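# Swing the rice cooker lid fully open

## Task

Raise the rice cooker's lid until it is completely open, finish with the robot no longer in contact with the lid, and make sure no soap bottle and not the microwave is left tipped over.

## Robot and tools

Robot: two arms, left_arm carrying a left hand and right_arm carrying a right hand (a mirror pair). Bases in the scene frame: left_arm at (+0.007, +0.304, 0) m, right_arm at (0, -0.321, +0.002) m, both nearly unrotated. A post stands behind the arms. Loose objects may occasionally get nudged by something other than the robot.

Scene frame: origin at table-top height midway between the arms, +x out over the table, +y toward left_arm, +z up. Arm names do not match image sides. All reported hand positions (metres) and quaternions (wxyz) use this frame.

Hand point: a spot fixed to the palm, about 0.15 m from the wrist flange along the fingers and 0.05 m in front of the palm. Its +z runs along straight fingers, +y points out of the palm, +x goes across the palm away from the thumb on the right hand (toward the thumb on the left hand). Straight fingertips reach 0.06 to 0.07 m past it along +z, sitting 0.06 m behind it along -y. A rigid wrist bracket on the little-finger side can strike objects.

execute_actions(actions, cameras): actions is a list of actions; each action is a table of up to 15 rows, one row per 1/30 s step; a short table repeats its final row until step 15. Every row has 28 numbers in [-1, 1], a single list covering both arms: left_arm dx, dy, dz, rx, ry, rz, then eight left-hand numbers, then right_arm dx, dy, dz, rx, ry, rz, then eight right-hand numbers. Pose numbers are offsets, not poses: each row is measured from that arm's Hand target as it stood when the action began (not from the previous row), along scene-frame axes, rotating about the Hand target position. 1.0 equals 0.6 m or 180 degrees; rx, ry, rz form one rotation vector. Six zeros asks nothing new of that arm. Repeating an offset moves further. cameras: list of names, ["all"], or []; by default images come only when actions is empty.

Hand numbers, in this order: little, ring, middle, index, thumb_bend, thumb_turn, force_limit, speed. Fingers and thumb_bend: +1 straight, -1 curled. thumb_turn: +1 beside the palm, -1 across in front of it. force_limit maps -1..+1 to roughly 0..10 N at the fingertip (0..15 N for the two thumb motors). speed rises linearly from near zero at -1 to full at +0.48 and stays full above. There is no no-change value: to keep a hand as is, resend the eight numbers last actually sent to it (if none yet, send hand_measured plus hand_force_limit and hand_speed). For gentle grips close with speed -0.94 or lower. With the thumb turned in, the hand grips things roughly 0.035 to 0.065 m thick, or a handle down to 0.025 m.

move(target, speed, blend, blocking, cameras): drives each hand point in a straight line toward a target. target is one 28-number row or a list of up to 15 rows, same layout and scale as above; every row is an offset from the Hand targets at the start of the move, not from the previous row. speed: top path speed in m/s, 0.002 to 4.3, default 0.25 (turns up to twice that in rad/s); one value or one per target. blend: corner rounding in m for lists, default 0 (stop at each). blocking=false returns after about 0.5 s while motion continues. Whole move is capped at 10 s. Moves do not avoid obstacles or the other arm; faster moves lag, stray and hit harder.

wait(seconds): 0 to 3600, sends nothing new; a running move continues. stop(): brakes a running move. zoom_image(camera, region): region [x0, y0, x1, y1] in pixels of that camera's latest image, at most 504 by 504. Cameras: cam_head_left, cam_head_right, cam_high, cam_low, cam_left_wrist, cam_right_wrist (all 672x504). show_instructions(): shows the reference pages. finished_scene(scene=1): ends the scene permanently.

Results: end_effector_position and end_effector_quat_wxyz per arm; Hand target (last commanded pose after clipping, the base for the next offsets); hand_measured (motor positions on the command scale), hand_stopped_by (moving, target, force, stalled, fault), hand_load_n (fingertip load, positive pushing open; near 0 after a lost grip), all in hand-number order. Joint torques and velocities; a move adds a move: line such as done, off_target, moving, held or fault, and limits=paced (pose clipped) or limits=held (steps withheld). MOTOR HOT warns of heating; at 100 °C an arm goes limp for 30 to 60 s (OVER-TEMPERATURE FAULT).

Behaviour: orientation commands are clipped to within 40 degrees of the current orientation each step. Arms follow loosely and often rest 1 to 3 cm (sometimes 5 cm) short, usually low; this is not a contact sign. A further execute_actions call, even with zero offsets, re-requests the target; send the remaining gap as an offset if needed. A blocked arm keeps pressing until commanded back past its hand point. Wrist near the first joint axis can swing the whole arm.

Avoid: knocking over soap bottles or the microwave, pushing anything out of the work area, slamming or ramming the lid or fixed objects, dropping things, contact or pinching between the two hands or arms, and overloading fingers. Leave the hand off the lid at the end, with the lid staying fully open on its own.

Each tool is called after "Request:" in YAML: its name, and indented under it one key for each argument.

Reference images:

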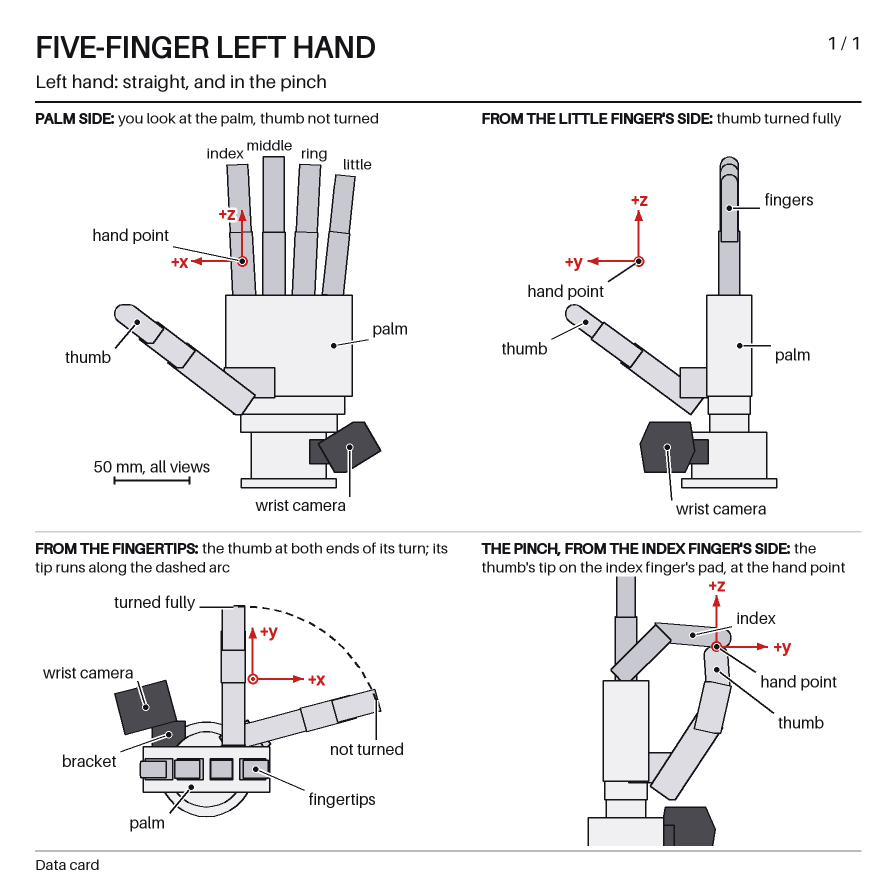

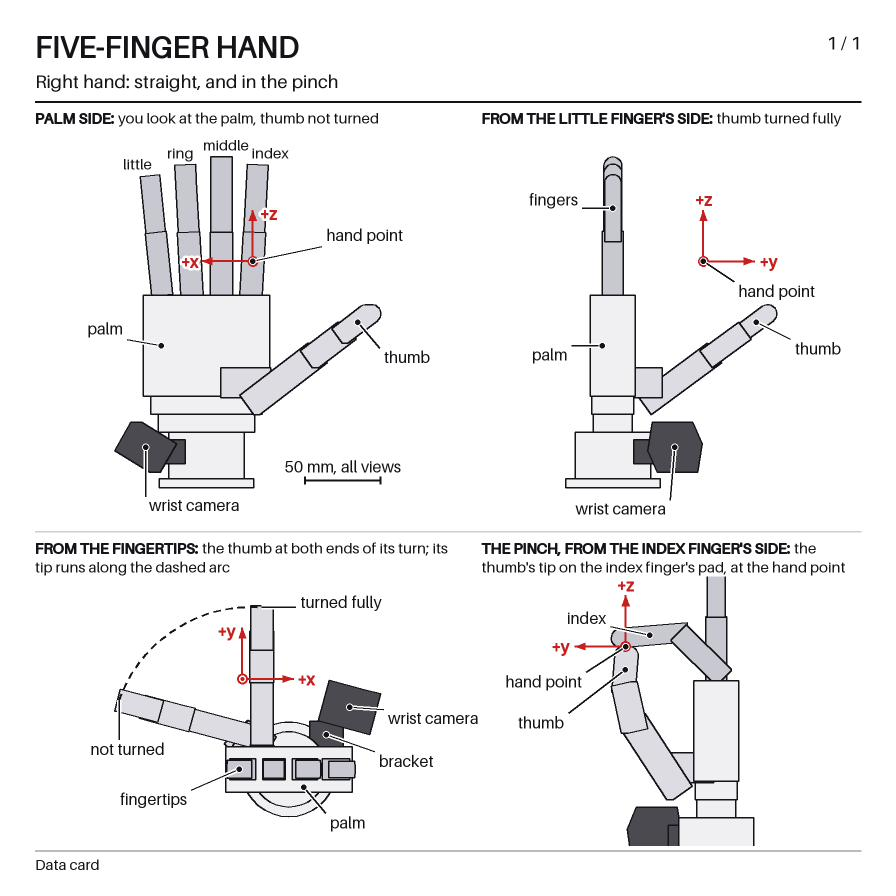

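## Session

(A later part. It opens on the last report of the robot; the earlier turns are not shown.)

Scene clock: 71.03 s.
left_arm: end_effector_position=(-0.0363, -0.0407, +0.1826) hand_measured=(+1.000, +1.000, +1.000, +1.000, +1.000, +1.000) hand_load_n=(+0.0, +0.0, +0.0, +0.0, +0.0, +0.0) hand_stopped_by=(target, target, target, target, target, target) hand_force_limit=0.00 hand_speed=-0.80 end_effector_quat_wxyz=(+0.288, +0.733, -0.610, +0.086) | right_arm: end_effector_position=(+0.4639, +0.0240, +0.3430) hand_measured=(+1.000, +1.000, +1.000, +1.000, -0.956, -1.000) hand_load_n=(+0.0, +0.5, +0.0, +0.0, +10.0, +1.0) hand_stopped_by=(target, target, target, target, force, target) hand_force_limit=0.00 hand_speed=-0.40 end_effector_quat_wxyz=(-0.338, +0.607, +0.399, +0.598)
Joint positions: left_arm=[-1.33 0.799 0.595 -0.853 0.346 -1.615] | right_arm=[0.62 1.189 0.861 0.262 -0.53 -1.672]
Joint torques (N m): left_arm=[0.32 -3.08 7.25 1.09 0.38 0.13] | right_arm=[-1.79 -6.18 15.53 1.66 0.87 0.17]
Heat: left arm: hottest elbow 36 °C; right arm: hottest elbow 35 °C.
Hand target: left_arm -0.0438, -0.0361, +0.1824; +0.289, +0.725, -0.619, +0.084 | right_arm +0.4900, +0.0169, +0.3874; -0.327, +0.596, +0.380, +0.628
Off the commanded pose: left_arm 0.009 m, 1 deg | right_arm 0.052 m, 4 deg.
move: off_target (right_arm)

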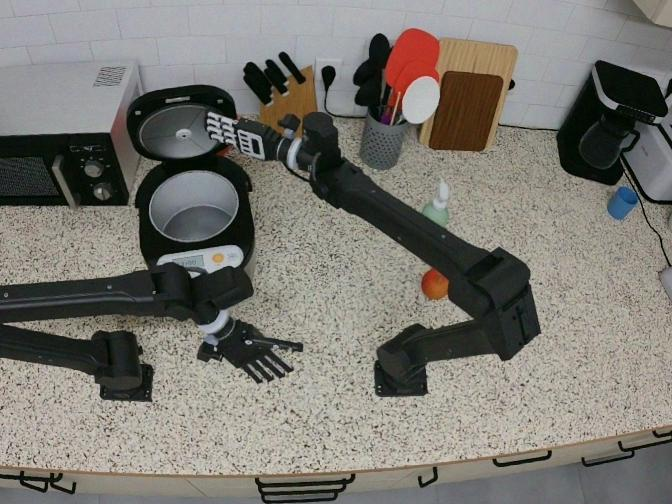

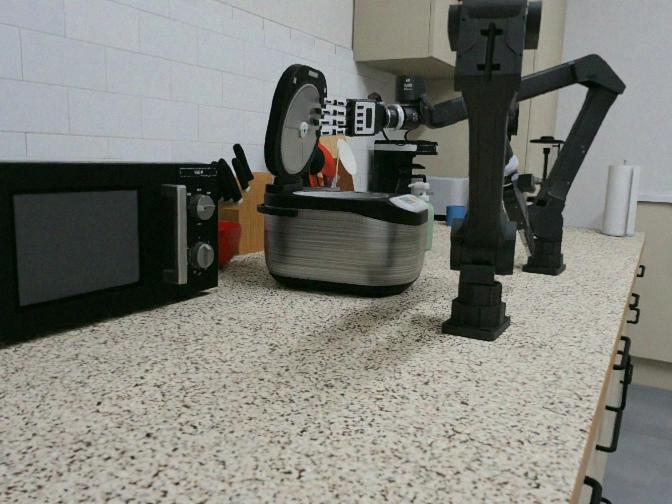

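Request:
move:
  target: [0,0,0,0,0,0,1,1,1,1,1,1,0,-0.8,0.065,0.0,-0.01,0,0,0,1,1,1,1,-1,-1,0,-0.4]
  speed: 0.08
  cameras: ["cam_head_left","cam_low"]

Request:
zoom_image:
  camera: "cam_low"
  region: [240, 50, 540, 290]

Scene clock: 73.07 s.
left_arm: end_effector_position=(-0.0363, -0.0407, +0.1826) hand_measured=(+1.000, +1.000, +1.000, +1.000, +1.000, +1.000) hand_load_n=(+0.0, +0.0, -0.5, +0.0, -0.5, +0.0) hand_stopped_by=(target, target, target, target, target, target) hand_force_limit=0.00 hand_speed=-0.80 end_effector_quat_wxyz=(+0.288, +0.733, -0.610, +0.086) | right_arm: end_effector_position=(+0.4981, +0.0296, +0.3469) hand_measured=(+1.000, +1.000, +1.000, +1.000, -0.956, -1.000) hand_load_n=(+0.0, +0.0, +0.5, +0.0, +10.0, +1.0) hand_stopped_by=(target, target, target, target, force, target) hand_force_limit=0.00 hand_speed=-0.40 end_effector_quat_wxyz=(-0.346, +0.607, +0.399, +0.594)
Joint positions: left_arm=[-1.33 0.799 0.595 -0.853 0.346 -1.615] | right_arm=[0.581 1.277 0.945 0.267 -0.583 -1.661]
Joint torques (N m): left_arm=[0.32 -3.02 7.25 1.06 0.38 0.14] | right_arm=[-2.14 -6.53 14.26 2.66 1.15 0.08]
Heat: left arm: hottest elbow 36 °C; right arm: hottest elbow 36 °C.
Hand target: left_arm -0.0438, -0.0361, +0.1824; +0.289, +0.725, -0.619, +0.084 | right_arm +0.5291, +0.0169, +0.3813; -0.327, +0.596, +0.380, +0.628
Off the commanded pose: left_arm 0.009 m, 1 deg | right_arm 0.048 m, 5 deg.
move: off_target (right_arm)

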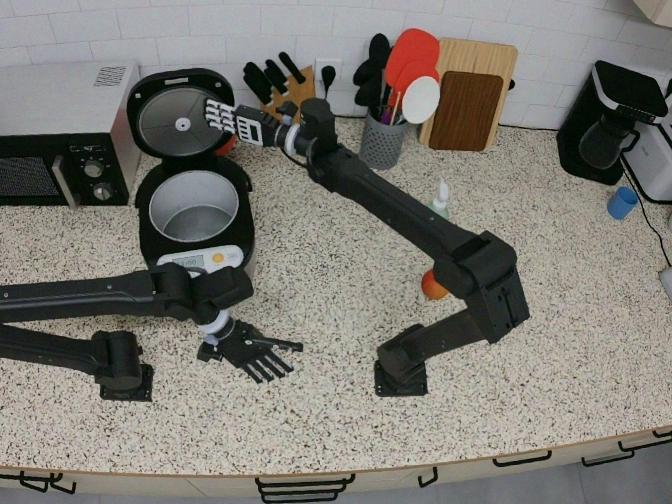

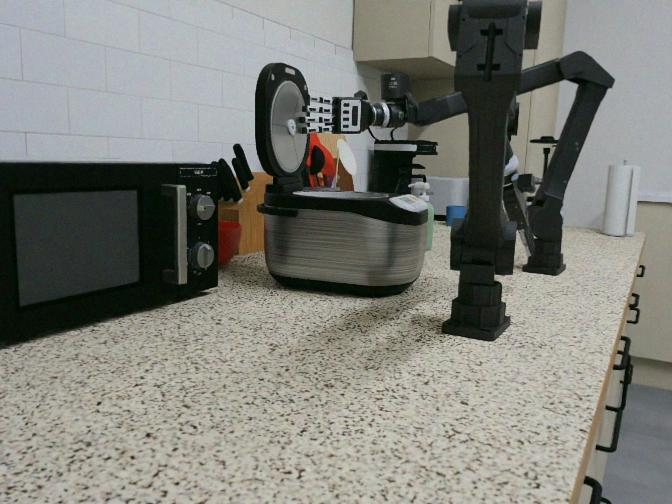

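Scaled by 1.680 from the camera's image (finer frame: 960x720).

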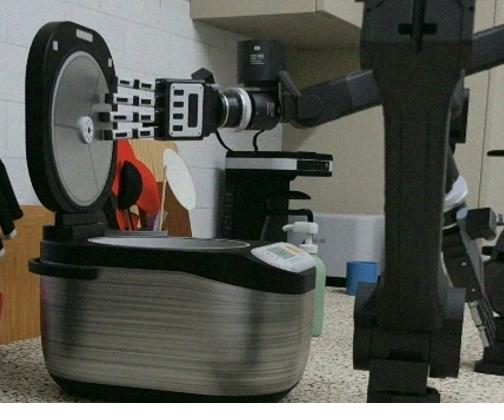

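Request:
move:
  target: [0,0,0,0,0,0,1,1,1,1,1,1,0,-0.8,0.055,0.0,-0.02,0,0,0,1,1,1,1,-1,-1,0,-0.4]
  speed: 0.08
  cameras: ["cam_head_left","cam_low"]

Request:
zoom_image:
  camera: "cam_low"
  region: [240, 50, 540, 290]

Scene clock: 74.97 s.
left_arm: end_effector_position=(-0.0363, -0.0407, +0.1826) hand_measured=(+1.000, +1.000, +1.000, +1.000, +1.000, +1.000) hand_load_n=(+0.0, +0.0, +0.0, +0.0, +0.0, +0.0) hand_stopped_by=(target, target, target, target, target, target) hand_force_limit=0.00 hand_speed=-0.80 end_effector_quat_wxyz=(+0.288, +0.733, -0.610, +0.086) | right_arm: end_effector_position=(+0.5241, +0.0338, +0.3443) hand_measured=(+1.000, +1.000, +1.000, +1.000, -0.956, -1.000) hand_load_n=(+0.0, +0.0, +0.0, +0.5, +10.0, +1.0) hand_stopped_by=(target, target, target, target, force, target) hand_force_limit=0.00 hand_speed=-0.40 end_effector_quat_wxyz=(-0.356, +0.601, +0.397, +0.595)
Joint positions: left_arm=[-1.33 0.799 0.595 -0.853 0.346 -1.615] | right_arm=[0.551 1.351 0.996 0.307 -0.627 -1.643]
Joint torques (N m): left_arm=[0.38 -3.14 7.25 1.09 0.39 0.13] | right_arm=[-2.55 -6.24 14.02 2.5 1.6 -0.11]
Heat: left arm: hottest elbow 36 °C; right arm: hottest elbow 36 °C.
Hand target: left_arm -0.0438, -0.0361, +0.1824; +0.289, +0.725, -0.619, +0.084 | right_arm +0.5622, +0.0168, +0.3694; -0.327, +0.596, +0.380, +0.628
Off the commanded pose: left_arm 0.009 m, 1 deg | right_arm 0.049 m, 5 deg.
move: off_target (right_arm)

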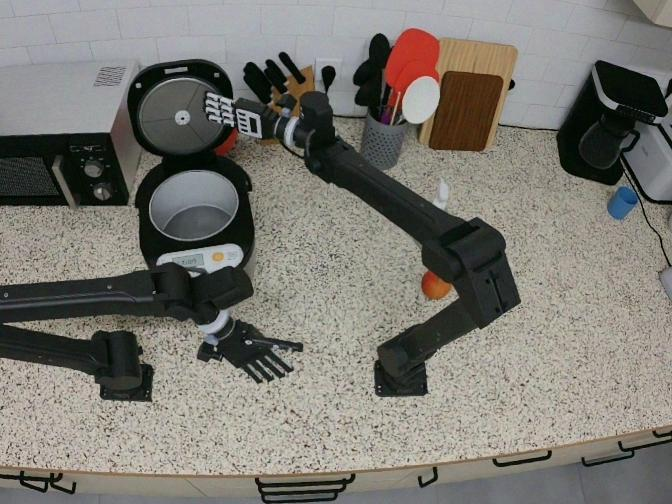

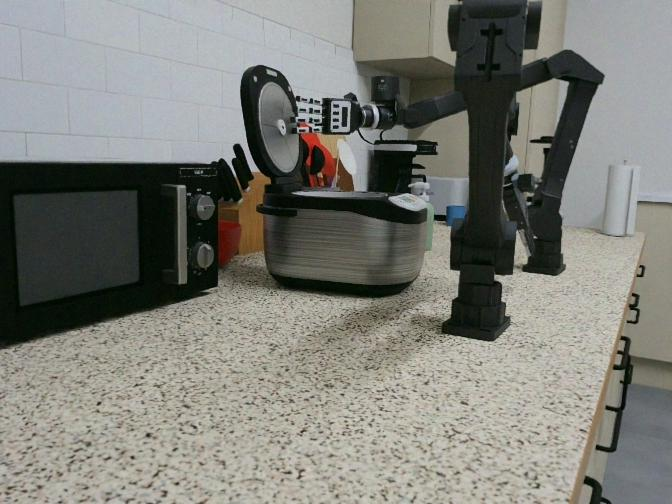

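Scaled by 1.680 from the camera's image (finer frame: 960x720).

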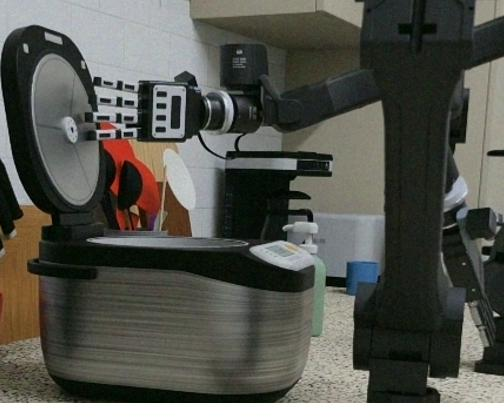

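Request:
move:
  target: [0,0,0,0,0,0,1,1,1,1,1,1,0,-0.8,0.05,0.0,-0.03,0,0,0,1,1,1,1,-1,-1,0,-0.4]
  speed: 0.06
  cameras: ["cam_head_left","cam_low"]

Request:
zoom_image:
  camera: "cam_low"
  region: [220, 50, 520, 290]

Scene clock: 77.00 s.
left_arm: end_effector_position=(-0.0363, -0.0407, +0.1826) hand_measured=(+1.000, +1.000, +1.000, +1.000, +1.000, +1.000) hand_load_n=(+0.5, +0.0, +0.0, +0.0, +0.0, +0.0) hand_stopped_by=(target, target, target, target, target, target) hand_force_limit=0.00 hand_speed=-0.80 end_effector_quat_wxyz=(+0.288, +0.733, -0.610, +0.086) | right_arm: end_effector_position=(+0.5536, +0.0382, +0.3367) hand_measured=(+1.000, +1.000, +1.000, +1.000, -0.956, -1.000) hand_load_n=(+0.0, +0.0, +0.0, +0.5, +9.5, +1.5) hand_stopped_by=(target, target, target, target, force, target) hand_force_limit=0.00 hand_speed=-0.40 end_effector_quat_wxyz=(-0.357, +0.594, +0.398, +0.601)
Joint positions: left_arm=[-1.33 0.799 0.595 -0.853 0.346 -1.615] | right_arm=[0.527 1.436 1.045 0.361 -0.655 -1.642]
Joint torques (N m): left_arm=[0.38 -3.02 7.24 1.07 0.38 0.14] | right_arm=[-2.78 -7 13.26 2.17 1.62 -0.13]
Heat: left arm: hottest elbow 36 °C; right arm: hottest elbow 36 °C.
Hand target: left_arm -0.0438, -0.0361, +0.1824; +0.289, +0.725, -0.619, +0.084 | right_arm +0.5921, +0.0169, +0.3514; -0.327, +0.596, +0.380, +0.628
Off the commanded pose: left_arm 0.009 m, 1 deg | right_arm 0.046 m, 5 deg.
move: off_target (right_arm)

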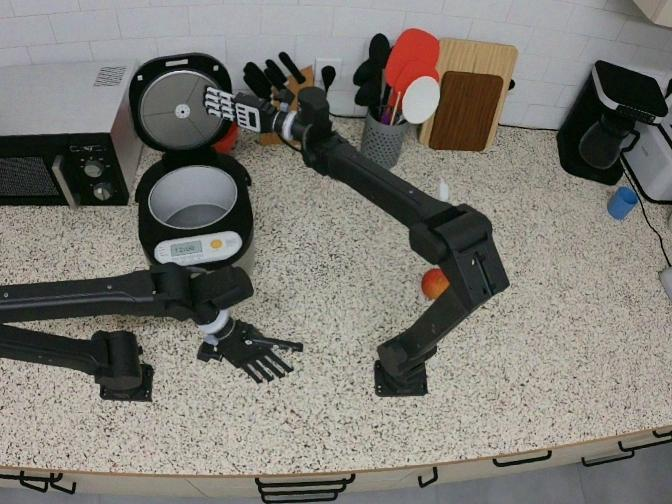

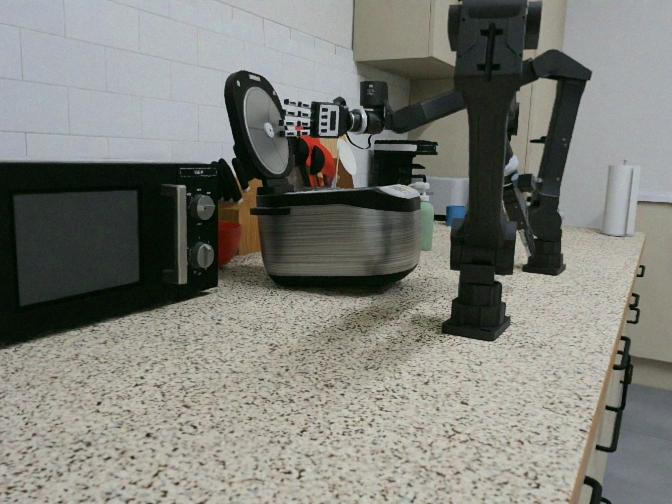

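Scaled by 1.680 from the camera's image (finer frame: 960x720).

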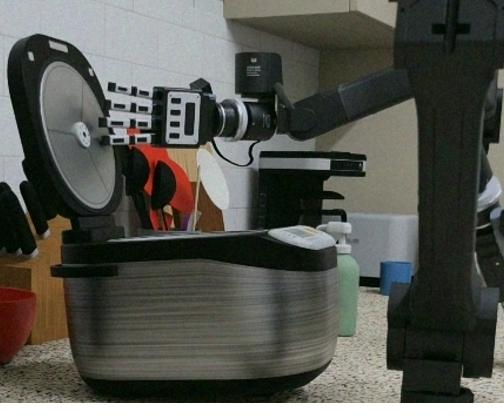

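Request:
move:
  target: [0,0,0,0,0,0,1,1,1,1,1,1,0,-0.8,-0.11,0.0,-0.0,0,0,0,1,1,1,1,-1,-1,0,-0.4]
  speed: 0.03
  cameras: ["cam_head_left","cam_low"]

Request:
zoom_image:
  camera: "cam_low"
  region: [220, 50, 520, 290]

Scene clock: 81.17 s.
left_arm: end_effector_position=(-0.0363, -0.0407, +0.1826) hand_measured=(+1.000, +1.000, +1.000, +1.000, +1.000, +1.000) hand_load_n=(+0.0, +0.0, +0.0, -0.5, +0.0, +0.0) hand_stopped_by=(target, target, target, target, target, target) hand_force_limit=0.00 hand_speed=-0.80 end_effector_quat_wxyz=(+0.288, +0.733, -0.610, +0.086) | right_arm: end_effector_position=(+0.5178, +0.0276, +0.3456) hand_measured=(+1.000, +1.000, +1.000, +1.000, -0.956, -1.000) hand_load_n=(+0.0, +0.0, +0.0, +0.0, +9.5, +1.0) hand_stopped_by=(target, target, target, target, force, target) hand_force_limit=0.00 hand_speed=-0.40 end_effector_quat_wxyz=(-0.344, +0.597, +0.386, +0.613)
Joint positions: left_arm=[-1.33 0.799 0.595 -0.853 0.346 -1.615] | right_arm=[0.563 1.327 0.952 0.361 -0.578 -1.641]
Joint torques (N m): left_arm=[0.32 -3.14 7.24 1.06 0.38 0.13] | right_arm=[-0.62 -8.23 9.5 2.21 1.14 -0.15]
Heat: left arm: hottest elbow 36 °C; right arm: hottest elbow 36 °C.
Hand target: left_arm -0.0438, -0.0361, +0.1824; +0.289, +0.725, -0.619, +0.084 | right_arm +0.5260, +0.0169, +0.3513; -0.327, +0.596, +0.380, +0.628
Off the commanded pose: left_arm 0.009 m, 1 deg | right_arm 0.015 m, 3 deg.
move: off_target (right_arm)

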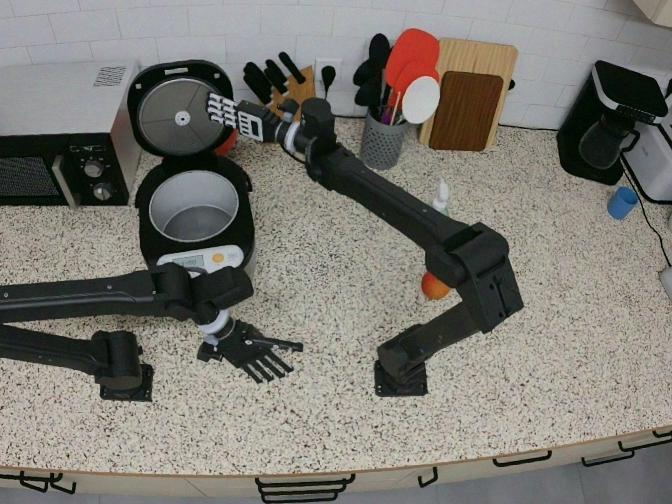

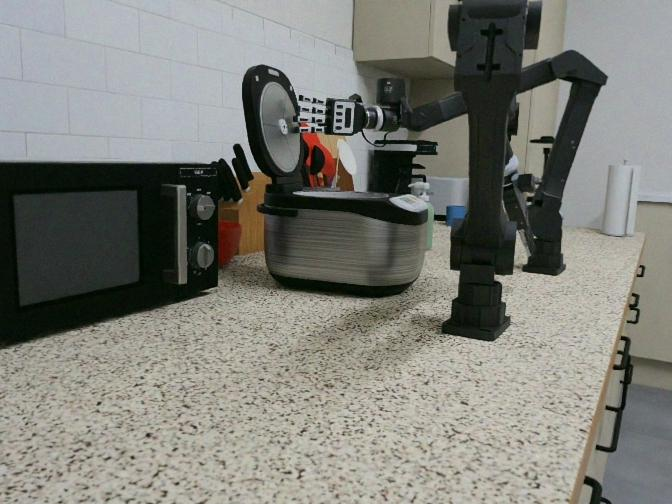

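Scaled by 1.680 from the camera's image (finer frame: 960x720).

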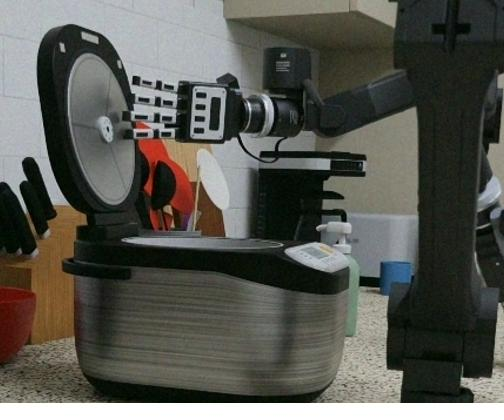

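Request:
move:
  target:
    - [0,0,0,0,0,0,1,1,1,1,1,1,0,-0.8,-0.1,0.0,0.02,0,0,0,1,1,1,1,-1,-1,0,-0.4]
    - [0,0,0,0,0,0,1,1,1,1,1,1,0,-0.8,-0.16,-0.27,0.04,0,0,0,1,1,1,1,-1,-1,0,-0.4]
  speed: [0.06,0.2]
  blend: 0.02
  cameras: ["cam_head_left","cam_low"]

Request:
zoom_image:
  camera: "cam_low"
  region: [220, 50, 520, 290]

Scene clock: 84.57 s.
left_arm: end_effector_position=(-0.0363, -0.0407, +0.1826) hand_measured=(+1.000, +1.000, +1.000, +1.000, +1.000, +1.000) hand_load_n=(+0.0, +0.0, +0.0, +0.0, +0.0, +0.0) hand_stopped_by=(target, target, target, target, target, target) hand_force_limit=0.00 hand_speed=-0.80 end_effector_quat_wxyz=(+0.288, +0.733, -0.610, +0.086) | right_arm: end_effector_position=(+0.4314, -0.1447, +0.3743) hand_measured=(+1.000, +1.000, +1.000, +1.000, -0.956, -1.000) hand_load_n=(+0.0, +0.0, +0.0, +0.0, +10.0, +1.0) hand_stopped_by=(target, target, target, target, force, target) hand_force_limit=0.00 hand_speed=-0.40 end_effector_quat_wxyz=(-0.328, +0.596, +0.377, +0.628)
Joint positions: left_arm=[-1.33 0.799 0.595 -0.853 0.346 -1.615] | right_arm=[0.198 0.88 0.7 0.188 -0.903 -1.649]
Joint torques (N m): left_arm=[0.32 -3.08 7.23 1.06 0.38 0.14] | right_arm=[0.26 -3.6 9.96 1.1 -0.07 -0.04]
Heat: left arm: hottest elbow 36 °C; right arm: hottest elbow 36 °C.
Hand target: left_arm -0.0438, -0.0361, +0.1824; +0.289, +0.725, -0.619, +0.084 | right_arm +0.4300, -0.1451, +0.3753; -0.327, +0.596, +0.380, +0.628
Off the commanded pose: left_arm 0.009 m, 1 deg | right_arm 0.002 m, 0 deg.
move: done

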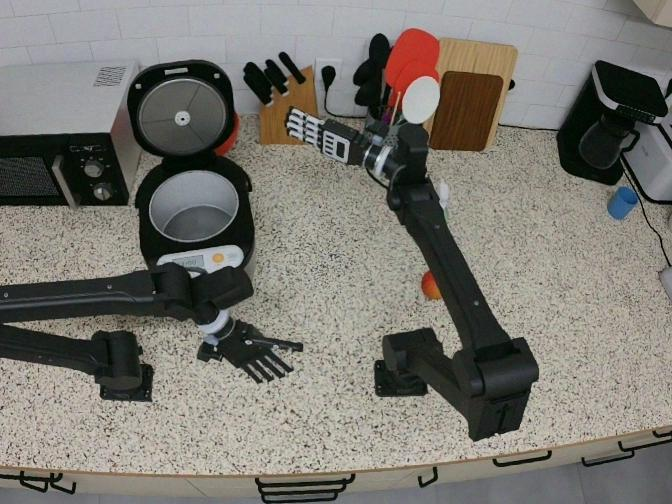

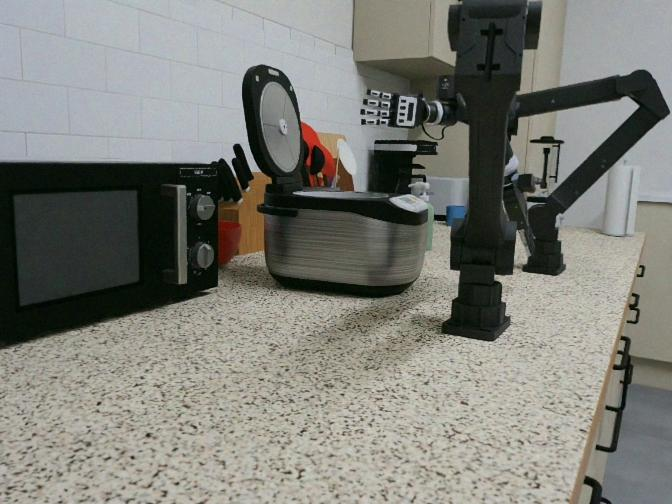

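Scaled by 1.680 from the camera's image (finer frame: 960x720).

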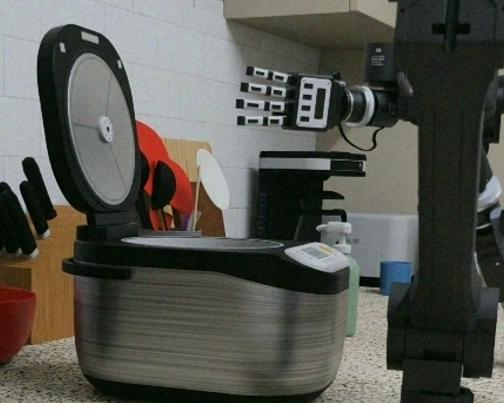

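Request:
finished_scene:

The scene is finished: the task was done.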